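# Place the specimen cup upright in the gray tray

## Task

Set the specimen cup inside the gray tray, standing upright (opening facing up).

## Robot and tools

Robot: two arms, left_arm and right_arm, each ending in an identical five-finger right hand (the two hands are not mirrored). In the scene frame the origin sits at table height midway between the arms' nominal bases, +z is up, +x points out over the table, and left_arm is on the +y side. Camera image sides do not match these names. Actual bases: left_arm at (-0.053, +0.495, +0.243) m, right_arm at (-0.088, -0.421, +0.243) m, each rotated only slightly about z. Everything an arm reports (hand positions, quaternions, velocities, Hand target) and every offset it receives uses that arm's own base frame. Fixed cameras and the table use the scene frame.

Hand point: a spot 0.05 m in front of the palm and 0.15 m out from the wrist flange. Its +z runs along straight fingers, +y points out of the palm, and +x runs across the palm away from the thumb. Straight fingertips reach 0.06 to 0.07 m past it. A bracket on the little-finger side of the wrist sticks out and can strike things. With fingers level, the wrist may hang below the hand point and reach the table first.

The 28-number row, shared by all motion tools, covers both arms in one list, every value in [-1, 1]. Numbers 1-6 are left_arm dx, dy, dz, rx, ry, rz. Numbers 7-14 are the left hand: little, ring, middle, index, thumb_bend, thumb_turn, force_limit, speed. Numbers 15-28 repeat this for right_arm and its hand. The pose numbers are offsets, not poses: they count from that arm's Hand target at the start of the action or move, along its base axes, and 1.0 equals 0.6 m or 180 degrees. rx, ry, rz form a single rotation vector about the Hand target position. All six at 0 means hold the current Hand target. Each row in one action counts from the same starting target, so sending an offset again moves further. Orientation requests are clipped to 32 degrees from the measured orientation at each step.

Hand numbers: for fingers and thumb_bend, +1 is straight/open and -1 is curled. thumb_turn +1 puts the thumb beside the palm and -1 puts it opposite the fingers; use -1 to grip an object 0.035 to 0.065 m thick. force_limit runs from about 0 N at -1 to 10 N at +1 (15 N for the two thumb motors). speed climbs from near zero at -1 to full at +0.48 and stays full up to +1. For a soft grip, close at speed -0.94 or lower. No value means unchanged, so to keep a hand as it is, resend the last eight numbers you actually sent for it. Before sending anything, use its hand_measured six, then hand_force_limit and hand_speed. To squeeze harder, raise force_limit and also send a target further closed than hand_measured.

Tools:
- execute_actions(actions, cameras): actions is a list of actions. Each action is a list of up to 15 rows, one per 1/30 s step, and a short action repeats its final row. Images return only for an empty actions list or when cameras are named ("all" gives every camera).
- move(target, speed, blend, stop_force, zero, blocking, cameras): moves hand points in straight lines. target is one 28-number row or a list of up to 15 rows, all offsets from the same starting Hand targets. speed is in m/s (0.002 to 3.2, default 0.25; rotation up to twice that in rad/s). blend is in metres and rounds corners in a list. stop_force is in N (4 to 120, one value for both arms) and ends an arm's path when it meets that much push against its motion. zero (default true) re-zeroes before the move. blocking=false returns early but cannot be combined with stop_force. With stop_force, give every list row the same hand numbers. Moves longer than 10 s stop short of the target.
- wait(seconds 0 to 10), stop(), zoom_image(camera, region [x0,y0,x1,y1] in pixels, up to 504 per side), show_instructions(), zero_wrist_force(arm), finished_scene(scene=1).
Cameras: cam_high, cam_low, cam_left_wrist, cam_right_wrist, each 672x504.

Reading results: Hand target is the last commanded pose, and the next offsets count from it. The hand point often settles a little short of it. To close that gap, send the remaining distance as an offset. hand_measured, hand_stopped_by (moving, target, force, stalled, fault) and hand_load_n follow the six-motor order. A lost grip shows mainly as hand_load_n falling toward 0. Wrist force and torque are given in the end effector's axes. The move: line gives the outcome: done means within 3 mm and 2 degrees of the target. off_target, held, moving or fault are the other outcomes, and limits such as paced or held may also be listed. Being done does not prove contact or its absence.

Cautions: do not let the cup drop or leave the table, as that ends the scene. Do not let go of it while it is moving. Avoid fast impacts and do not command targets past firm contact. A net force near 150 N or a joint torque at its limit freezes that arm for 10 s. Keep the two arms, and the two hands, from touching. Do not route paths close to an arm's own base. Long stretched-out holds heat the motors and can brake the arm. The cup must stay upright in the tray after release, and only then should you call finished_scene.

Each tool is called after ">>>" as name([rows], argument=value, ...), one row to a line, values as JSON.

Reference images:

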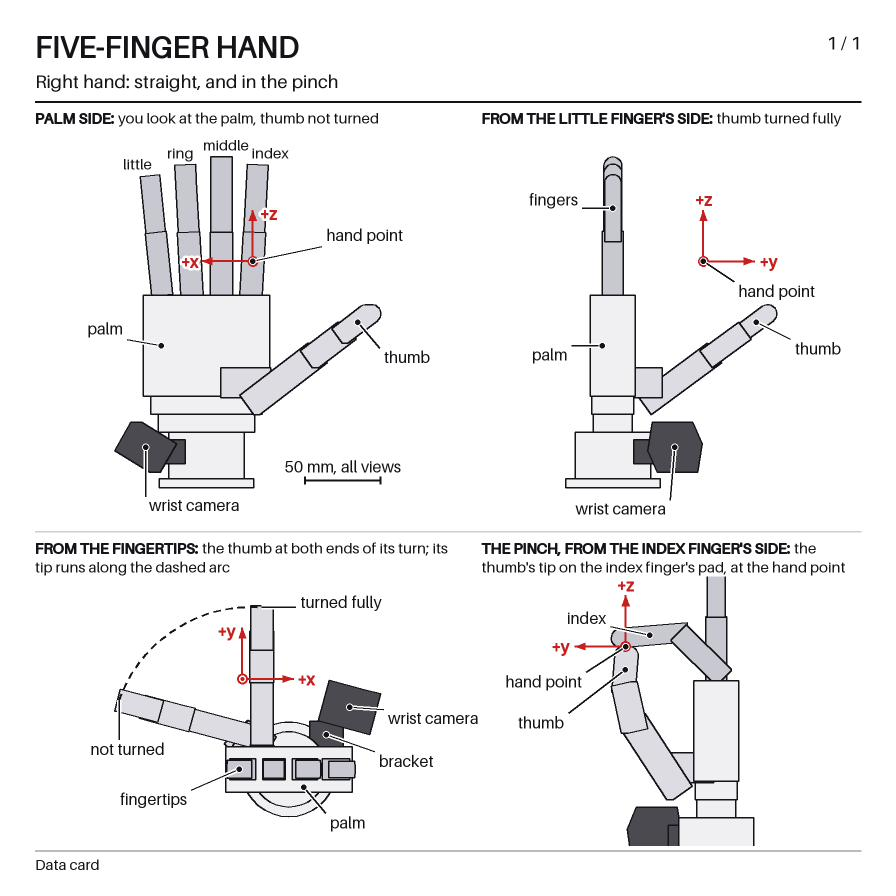

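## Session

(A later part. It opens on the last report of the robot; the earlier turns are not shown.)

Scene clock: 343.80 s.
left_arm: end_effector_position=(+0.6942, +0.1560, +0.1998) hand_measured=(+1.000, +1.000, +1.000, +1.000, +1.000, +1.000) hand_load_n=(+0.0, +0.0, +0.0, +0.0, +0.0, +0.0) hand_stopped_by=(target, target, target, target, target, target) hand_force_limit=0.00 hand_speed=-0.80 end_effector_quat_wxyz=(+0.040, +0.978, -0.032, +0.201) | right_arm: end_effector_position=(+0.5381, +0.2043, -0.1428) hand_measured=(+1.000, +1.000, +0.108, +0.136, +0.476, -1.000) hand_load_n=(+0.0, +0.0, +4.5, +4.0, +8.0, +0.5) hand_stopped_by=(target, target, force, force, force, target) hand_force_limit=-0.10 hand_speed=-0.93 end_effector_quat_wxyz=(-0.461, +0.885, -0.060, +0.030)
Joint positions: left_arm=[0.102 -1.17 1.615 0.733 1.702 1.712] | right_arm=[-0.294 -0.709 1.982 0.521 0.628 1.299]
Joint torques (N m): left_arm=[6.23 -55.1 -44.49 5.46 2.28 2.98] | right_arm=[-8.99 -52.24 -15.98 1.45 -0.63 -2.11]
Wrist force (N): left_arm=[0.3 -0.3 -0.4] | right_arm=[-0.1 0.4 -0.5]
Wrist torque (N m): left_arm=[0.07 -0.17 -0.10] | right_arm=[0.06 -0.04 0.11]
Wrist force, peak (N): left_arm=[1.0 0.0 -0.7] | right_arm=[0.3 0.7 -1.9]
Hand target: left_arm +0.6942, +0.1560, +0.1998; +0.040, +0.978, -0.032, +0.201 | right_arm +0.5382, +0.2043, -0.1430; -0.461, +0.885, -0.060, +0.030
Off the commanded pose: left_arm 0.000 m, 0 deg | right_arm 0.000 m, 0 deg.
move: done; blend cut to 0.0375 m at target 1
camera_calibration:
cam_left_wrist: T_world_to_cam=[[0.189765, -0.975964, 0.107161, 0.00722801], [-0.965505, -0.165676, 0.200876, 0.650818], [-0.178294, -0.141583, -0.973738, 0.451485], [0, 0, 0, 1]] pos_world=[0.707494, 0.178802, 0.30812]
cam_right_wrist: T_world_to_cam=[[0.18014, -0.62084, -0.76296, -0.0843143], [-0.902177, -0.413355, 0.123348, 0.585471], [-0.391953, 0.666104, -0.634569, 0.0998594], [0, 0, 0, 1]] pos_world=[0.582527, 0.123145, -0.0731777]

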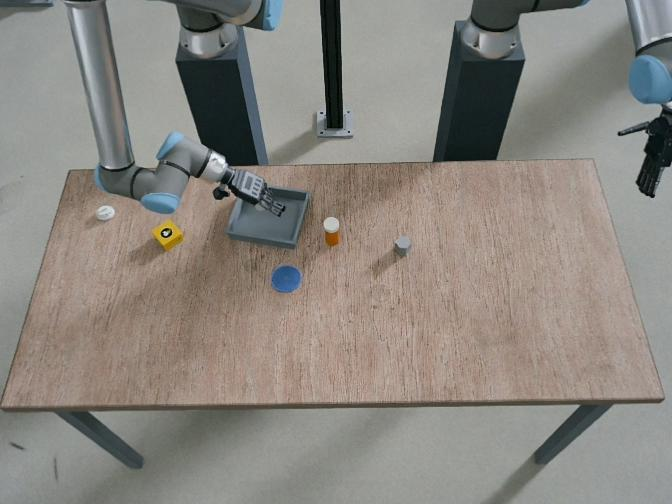

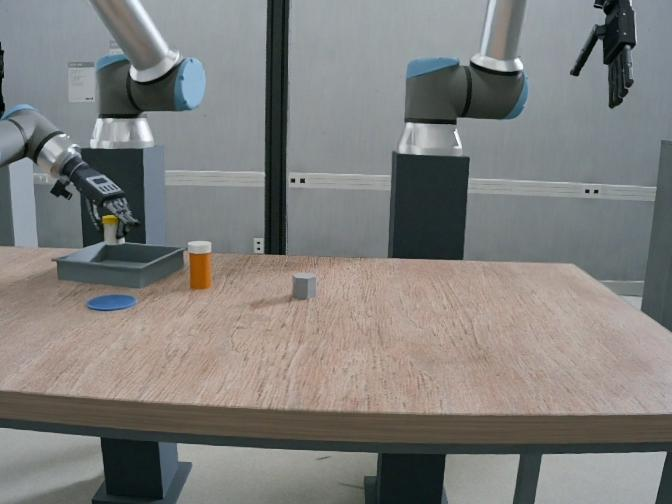

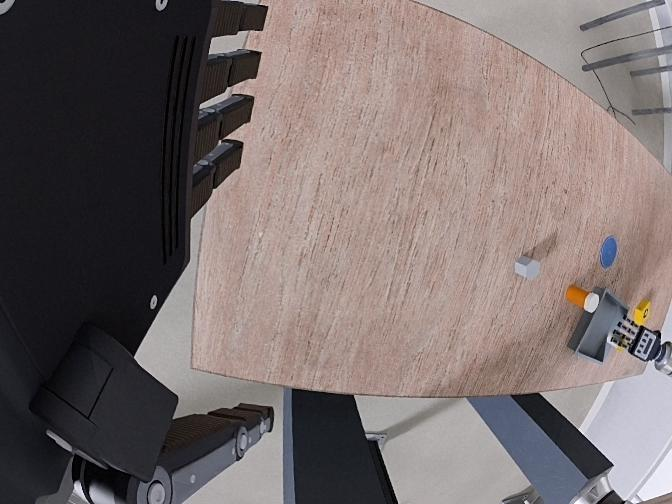

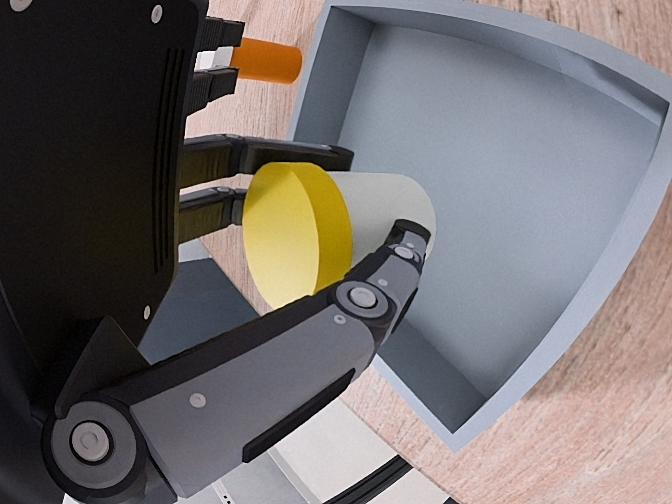

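>>> move([
  [0,0,0,0,0,0,1,1,1,1,1,1,0,-0.8,0,0,-0.075,0,0,0,1,1,-0.3,-0.3,0.0,-1,-0.1,-0.93],
  [0,0,0,0,0,0,1,1,1,1,1,1,0,-0.8,0,0,-0.11,0,0,0,1,1,-0.3,-0.3,0.0,-1,-0.1,-0.93],
], blend=[0.005,0], speed=[0.08,0.01], stop_force=5, cameras=["cam_low","cam_right_wrist","cam_high"])

Scene clock: 365.53 s.
left_arm: end_effector_position=(+0.6942, +0.1560, +0.1998) hand_measured=(+1.000, +1.000, +1.000, +1.000, +1.000, +1.000) hand_load_n=(+0.0, +0.0, +0.0, +0.0, +0.5, +0.0) hand_stopped_by=(target, target, target, target, target, target) hand_force_limit=0.00 hand_speed=-0.80 end_effector_quat_wxyz=(+0.040, +0.978, -0.032, +0.201) | right_arm: end_effector_position=(+0.5382, +0.2043, -0.2090) hand_measured=(+1.000, +1.000, +0.108, +0.136, +0.476, -1.000) hand_load_n=(+0.0, +0.0, +3.5, +4.5, +6.5, -1.0) hand_stopped_by=(target, target, force, force, force, target) hand_force_limit=-0.10 hand_speed=-0.93 end_effector_quat_wxyz=(-0.461, +0.885, -0.060, +0.030)
Joint positions: left_arm=[0.102 -1.17 1.615 0.733 1.702 1.712] | right_arm=[-0.294 -0.596 1.945 0.445 0.628 1.299]
Joint torques (N m): left_arm=[8.16 -54.1 -43.09 5.48 1.86 3.12] | right_arm=[10.31 -49.39 -11.56 0.84 0.55 1.8]
Wrist force (N): left_arm=[0.3 -0.2 -0.4] | right_arm=[1.5 -3.2 -3.1]
Wrist torque (N m): left_arm=[0.09 -0.18 -0.09] | right_arm=[0.09 -0.01 -0.01]
Wrist force, peak (N): left_arm=[0.8 -0.3 -0.6] | right_arm=[1.6 -3.3 -4.0]
Hand target: left_arm +0.6942, +0.1560, +0.1998; +0.040, +0.978, -0.032, +0.201 | right_arm +0.5382, +0.2043, -0.2090; -0.461, +0.885, -0.060, +0.030
Off the commanded pose: left_arm 0.000 m, 0 deg | right_arm 0.000 m, 0 deg.
move: done
camera_calibration:
cam_right_wrist: T_world_to_cam=[[0.180084, -0.620749, -0.763047, -0.134813], [-0.902188, -0.413335, 0.123331, 0.593639], [-0.391952, 0.666202, -0.634467, 0.0578523], [0, 0, 0, 1]] pos_world=[0.582527, 0.123145, -0.139378]
Images, in order (width x height): cam_high 672x504, cam_low 672x504, cam_right_wrist 672x504.

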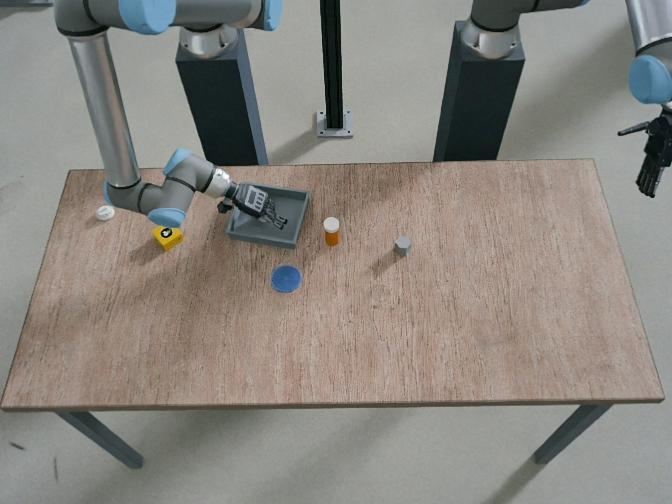

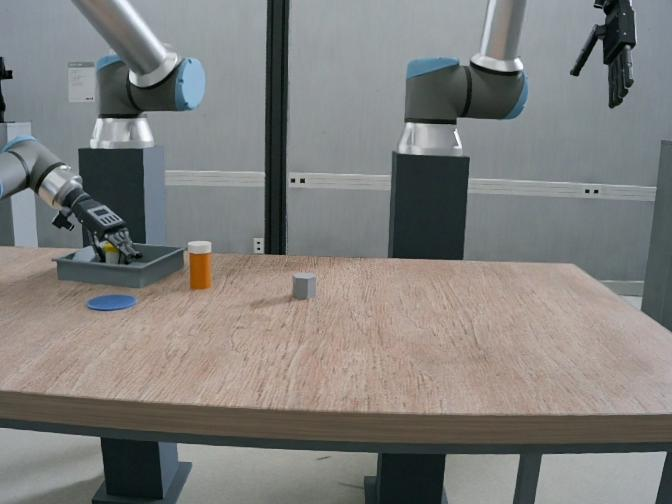

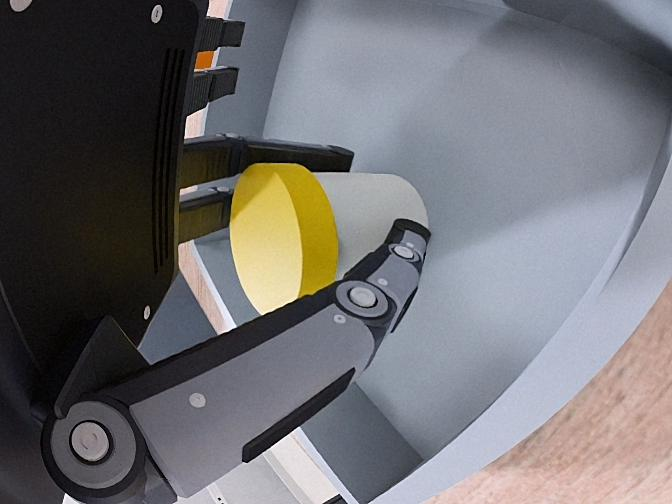

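>>> execute_actions([
  [[0,0,0,0,0,0,1,1,1,1,1,1,0,-0.8,0,0,0,0,0,0,1,1,0.4,0.4,0.72,-1,0,-0.8]],
  [[0,0,0,0,0,0,1,1,1,1,1,1,0,-0.8,0,0,0,0,0,0,1,1,0.4,0.4,0.72,-1,0,-0.8]],
], cameras=["cam_low","cam_right_wrist"])

Scene clock: 371.60 s.
left_arm: end_effector_position=(+0.6942, +0.1560, +0.1998) hand_measured=(+1.000, +1.000, +1.000, +1.000, +1.000, +1.000) hand_load_n=(+0.0, +0.0, +0.0, +0.0, +0.0, +0.0) hand_stopped_by=(target, target, target, target, target, target) hand_force_limit=0.00 hand_speed=-0.80 end_effector_quat_wxyz=(+0.040, +0.978, -0.032, +0.201) | right_arm: end_effector_position=(+0.5382, +0.2043, -0.2090) hand_measured=(+1.000, +1.000, +0.400, +0.400, +0.720, -1.000) hand_load_n=(+0.0, +0.0, +0.0, +0.0, +0.0, +0.0) hand_stopped_by=(target, target, target, target, target, target) hand_force_limit=0.00 hand_speed=-0.80 end_effector_quat_wxyz=(-0.461, +0.885, -0.060, +0.030)
Joint positions: left_arm=[0.102 -1.17 1.615 0.733 1.702 1.712] | right_arm=[-0.294 -0.596 1.945 0.445 0.628 1.299]
Joint torques (N m): left_arm=[9.33 -55.85 -43.97 5.68 1.99 2.81] | right_arm=[8.52 -60.52 -11.03 3.97 -0.87 1.6]
Wrist force (N): left_arm=[0.2 0.0 -0.6] | right_arm=[-0.2 0.0 -0.6]
Wrist torque (N m): left_arm=[0.13 -0.15 -0.09] | right_arm=[0.04 -0.04 0.03]
Wrist force, peak (N): left_arm=[1.0 0.0 -0.7] | right_arm=[1.3 -3.6 -3.7]
Hand target: left_arm +0.6942, +0.1560, +0.1998; +0.040, +0.978, -0.032, +0.201 | right_arm +0.5382, +0.2043, -0.2090; -0.461, +0.885, -0.060, +0.030
Off the commanded pose: left_arm 0.000 m, 0 deg | right_arm 0.000 m, 0 deg.
Step readings (end_effector_position of left_arm | right_arm):
0: (+0.6942, +0.1560, +0.1998) | (+0.5382, +0.2043, -0.2090)
1: (+0.6942, +0.1560, +0.1998) | (+0.5382, +0.2043, -0.2090)
2: (+0.6942, +0.1560, +0.1998) | (+0.5382, +0.2043, -0.2090)
4: (+0.6942, +0.1560, +0.1998) | (+0.5382, +0.2043, -0.2090)
8: (+0.6942, +0.1560, +0.1998) | (+0.5382, +0.2043, -0.2090)
15: (+0.6942, +0.1560, +0.1998) | (+0.5382, +0.2043, -0.2090)
16: (+0.6942, +0.1560, +0.1998) | (+0.5382, +0.2043, -0.2090)
17: (+0.6942, +0.1560, +0.1998) | (+0.5382, +0.2043, -0.2090)
19: (+0.6942, +0.1560, +0.1998) | (+0.5382, +0.2043, -0.2090)
23: (+0.6942, +0.1560, +0.1998) | (+0.5382, +0.2043, -0.2090)
30: (+0.6942, +0.1560, +0.1998) | (+0.5382, +0.2043, -0.2090)
camera_calibration:
cam_right_wrist: T_world_to_cam=[[0.180084, -0.620749, -0.763047, -0.134813], [-0.902188, -0.413335, 0.123331, 0.593639], [-0.391952, 0.666202, -0.634467, 0.0578523], [0, 0, 0, 1]] pos_world=[0.582527, 0.123145, -0.139378]
Images, in order (width x height): cam_low 672x504, cam_right_wrist 672x504.

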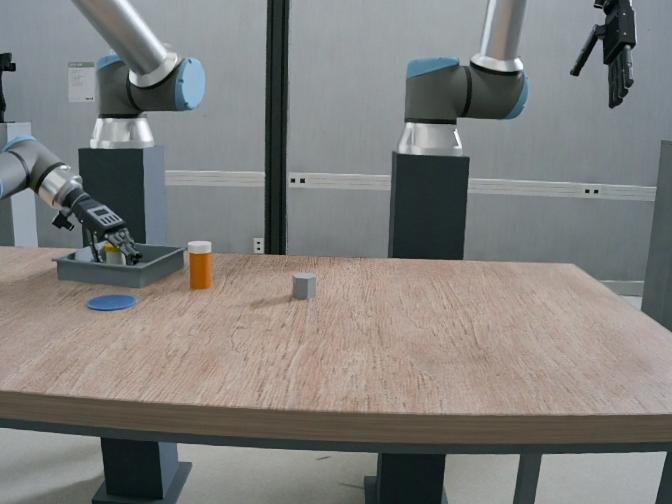

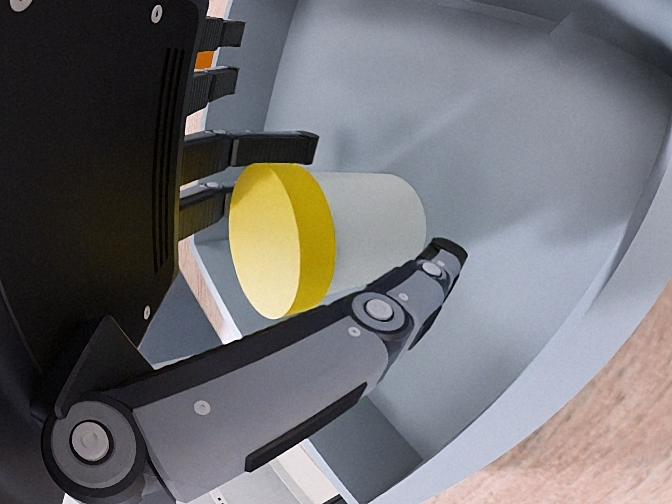

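>>> move([
  [0,0,0,0,0,0,1,1,1,1,1,1,0,-0.8,0,0,0,0,0,0,1,1,0.9,0.9,0.85,-1,0,-0.4],
  [0,0,0,0,0,0,1,1,1,1,1,1,0,-0.8,0,0,0.1,0,0,0,1,1,0.9,0.9,0.85,-1,0,-0.4],
  [0,0,0,0,0,0,1,1,1,1,1,1,0,-0.8,-0.05,-0.1,0.3,0,0,0,1,1,0.9,0.9,0.85,-1,0,-0.4],
], blend=[0,0.02,0], speed=[0.1,0.1,0.3], cameras=["all"])

Scene clock: 382.87 s.
left_arm: end_effector_position=(+0.6942, +0.1560, +0.1998) hand_measured=(+1.000, +1.000, +1.000, +1.000, +1.000, +1.000) hand_load_n=(+0.0, +0.0, +0.0, +0.0, +0.0, +0.0) hand_stopped_by=(target, target, target, target, target, target) hand_force_limit=0.00 hand_speed=-0.80 end_effector_quat_wxyz=(+0.040, +0.978, -0.032, +0.201) | right_arm: end_effector_position=(+0.5082, +0.1444, -0.0291) hand_measured=(+1.000, +1.000, +0.900, +0.900, +0.850, -1.000) hand_load_n=(+0.0, +0.0, +0.0, +0.0, +0.0, +0.0) hand_stopped_by=(target, target, target, target, target, target) hand_force_limit=0.00 hand_speed=-0.40 end_effector_quat_wxyz=(-0.461, +0.885, -0.060, +0.030)
Joint positions: left_arm=[0.102 -1.17 1.615 0.733 1.702 1.712] | right_arm=[-0.427 -0.894 2.083 0.772 0.669 1.089]
Joint torques (N m): left_arm=[4.99 -55.43 -43.38 5.07 1.97 2.47] | right_arm=[-8.66 -80.97 -5.34 7.73 1.66 -1.96]
Wrist force (N): left_arm=[0.4 -0.1 -1.0] | right_arm=[-0.5 0.2 -0.8]
Wrist torque (N m): left_arm=[0.13 -0.17 -0.09] | right_arm=[0.07 0.01 0.10]
Wrist force, peak (N): left_arm=[0.7 -0.5 -0.9] | right_arm=[-0.5 -0.2 -1.9]
Hand target: left_arm +0.6942, +0.1560, +0.1998; +0.040, +0.978, -0.032, +0.201 | right_arm +0.5082, +0.1443, -0.0290; -0.461, +0.885, -0.060, +0.030
Off the commanded pose: left_arm 0.000 m, 0 deg | right_arm 0.000 m, 0 deg.
move: done
camera_calibration:
cam_left_wrist: T_world_to_cam=[[0.189765, -0.975964, 0.107161, 0.00722801], [-0.965505, -0.165676, 0.200876, 0.650818], [-0.178294, -0.141583, -0.973738, 0.451485], [0, 0, 0, 1]] pos_world=[0.707494, 0.178802, 0.30812]
cam_right_wrist: T_world_to_cam=[[0.18009, -0.620761, -0.763036, -0.0293243], [-0.902224, -0.413274, 0.123275, 0.519645], [-0.391867, 0.666229, -0.634491, 0.200093], [0, 0, 0, 1]] pos_world=[0.552527, 0.0632453, 0.0405222]

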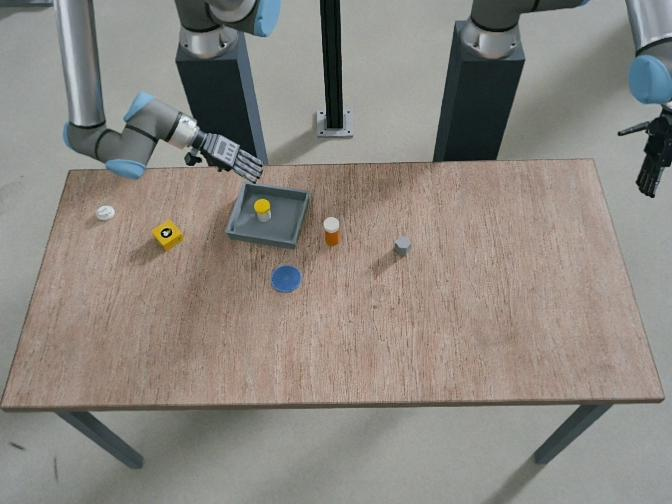

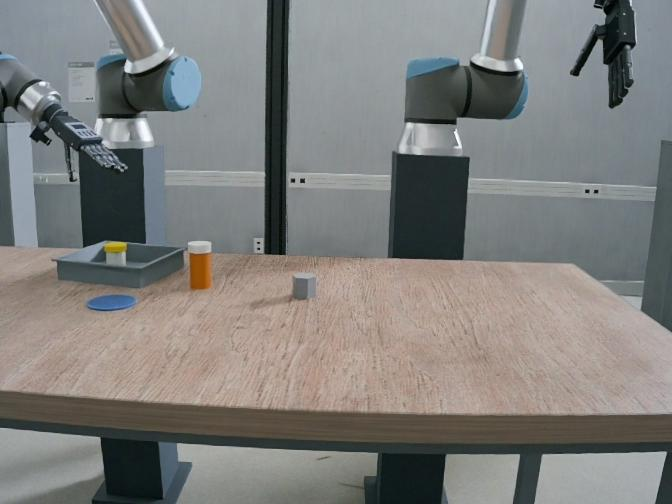

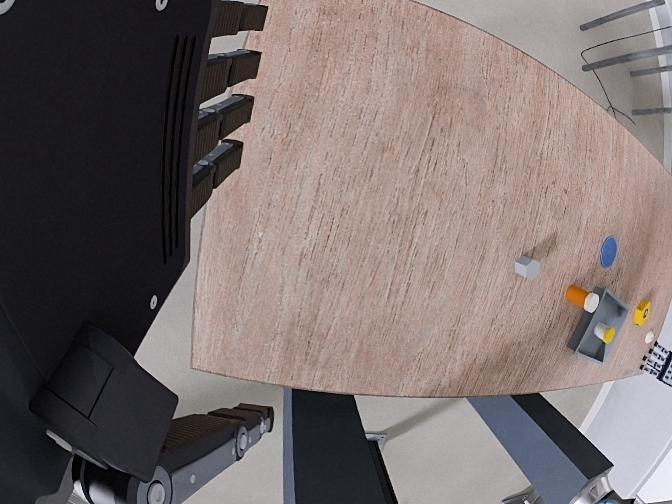

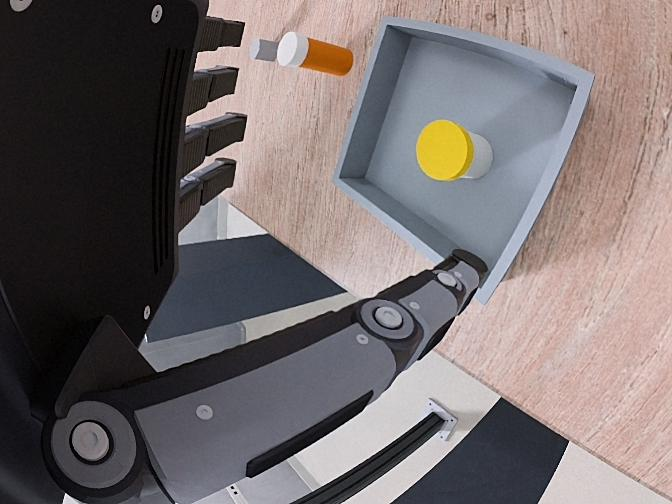

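The specimen cup is standing upright in the tray and the hand is clear of it.

>>> finished_scene()

The scene is finished: the task was done.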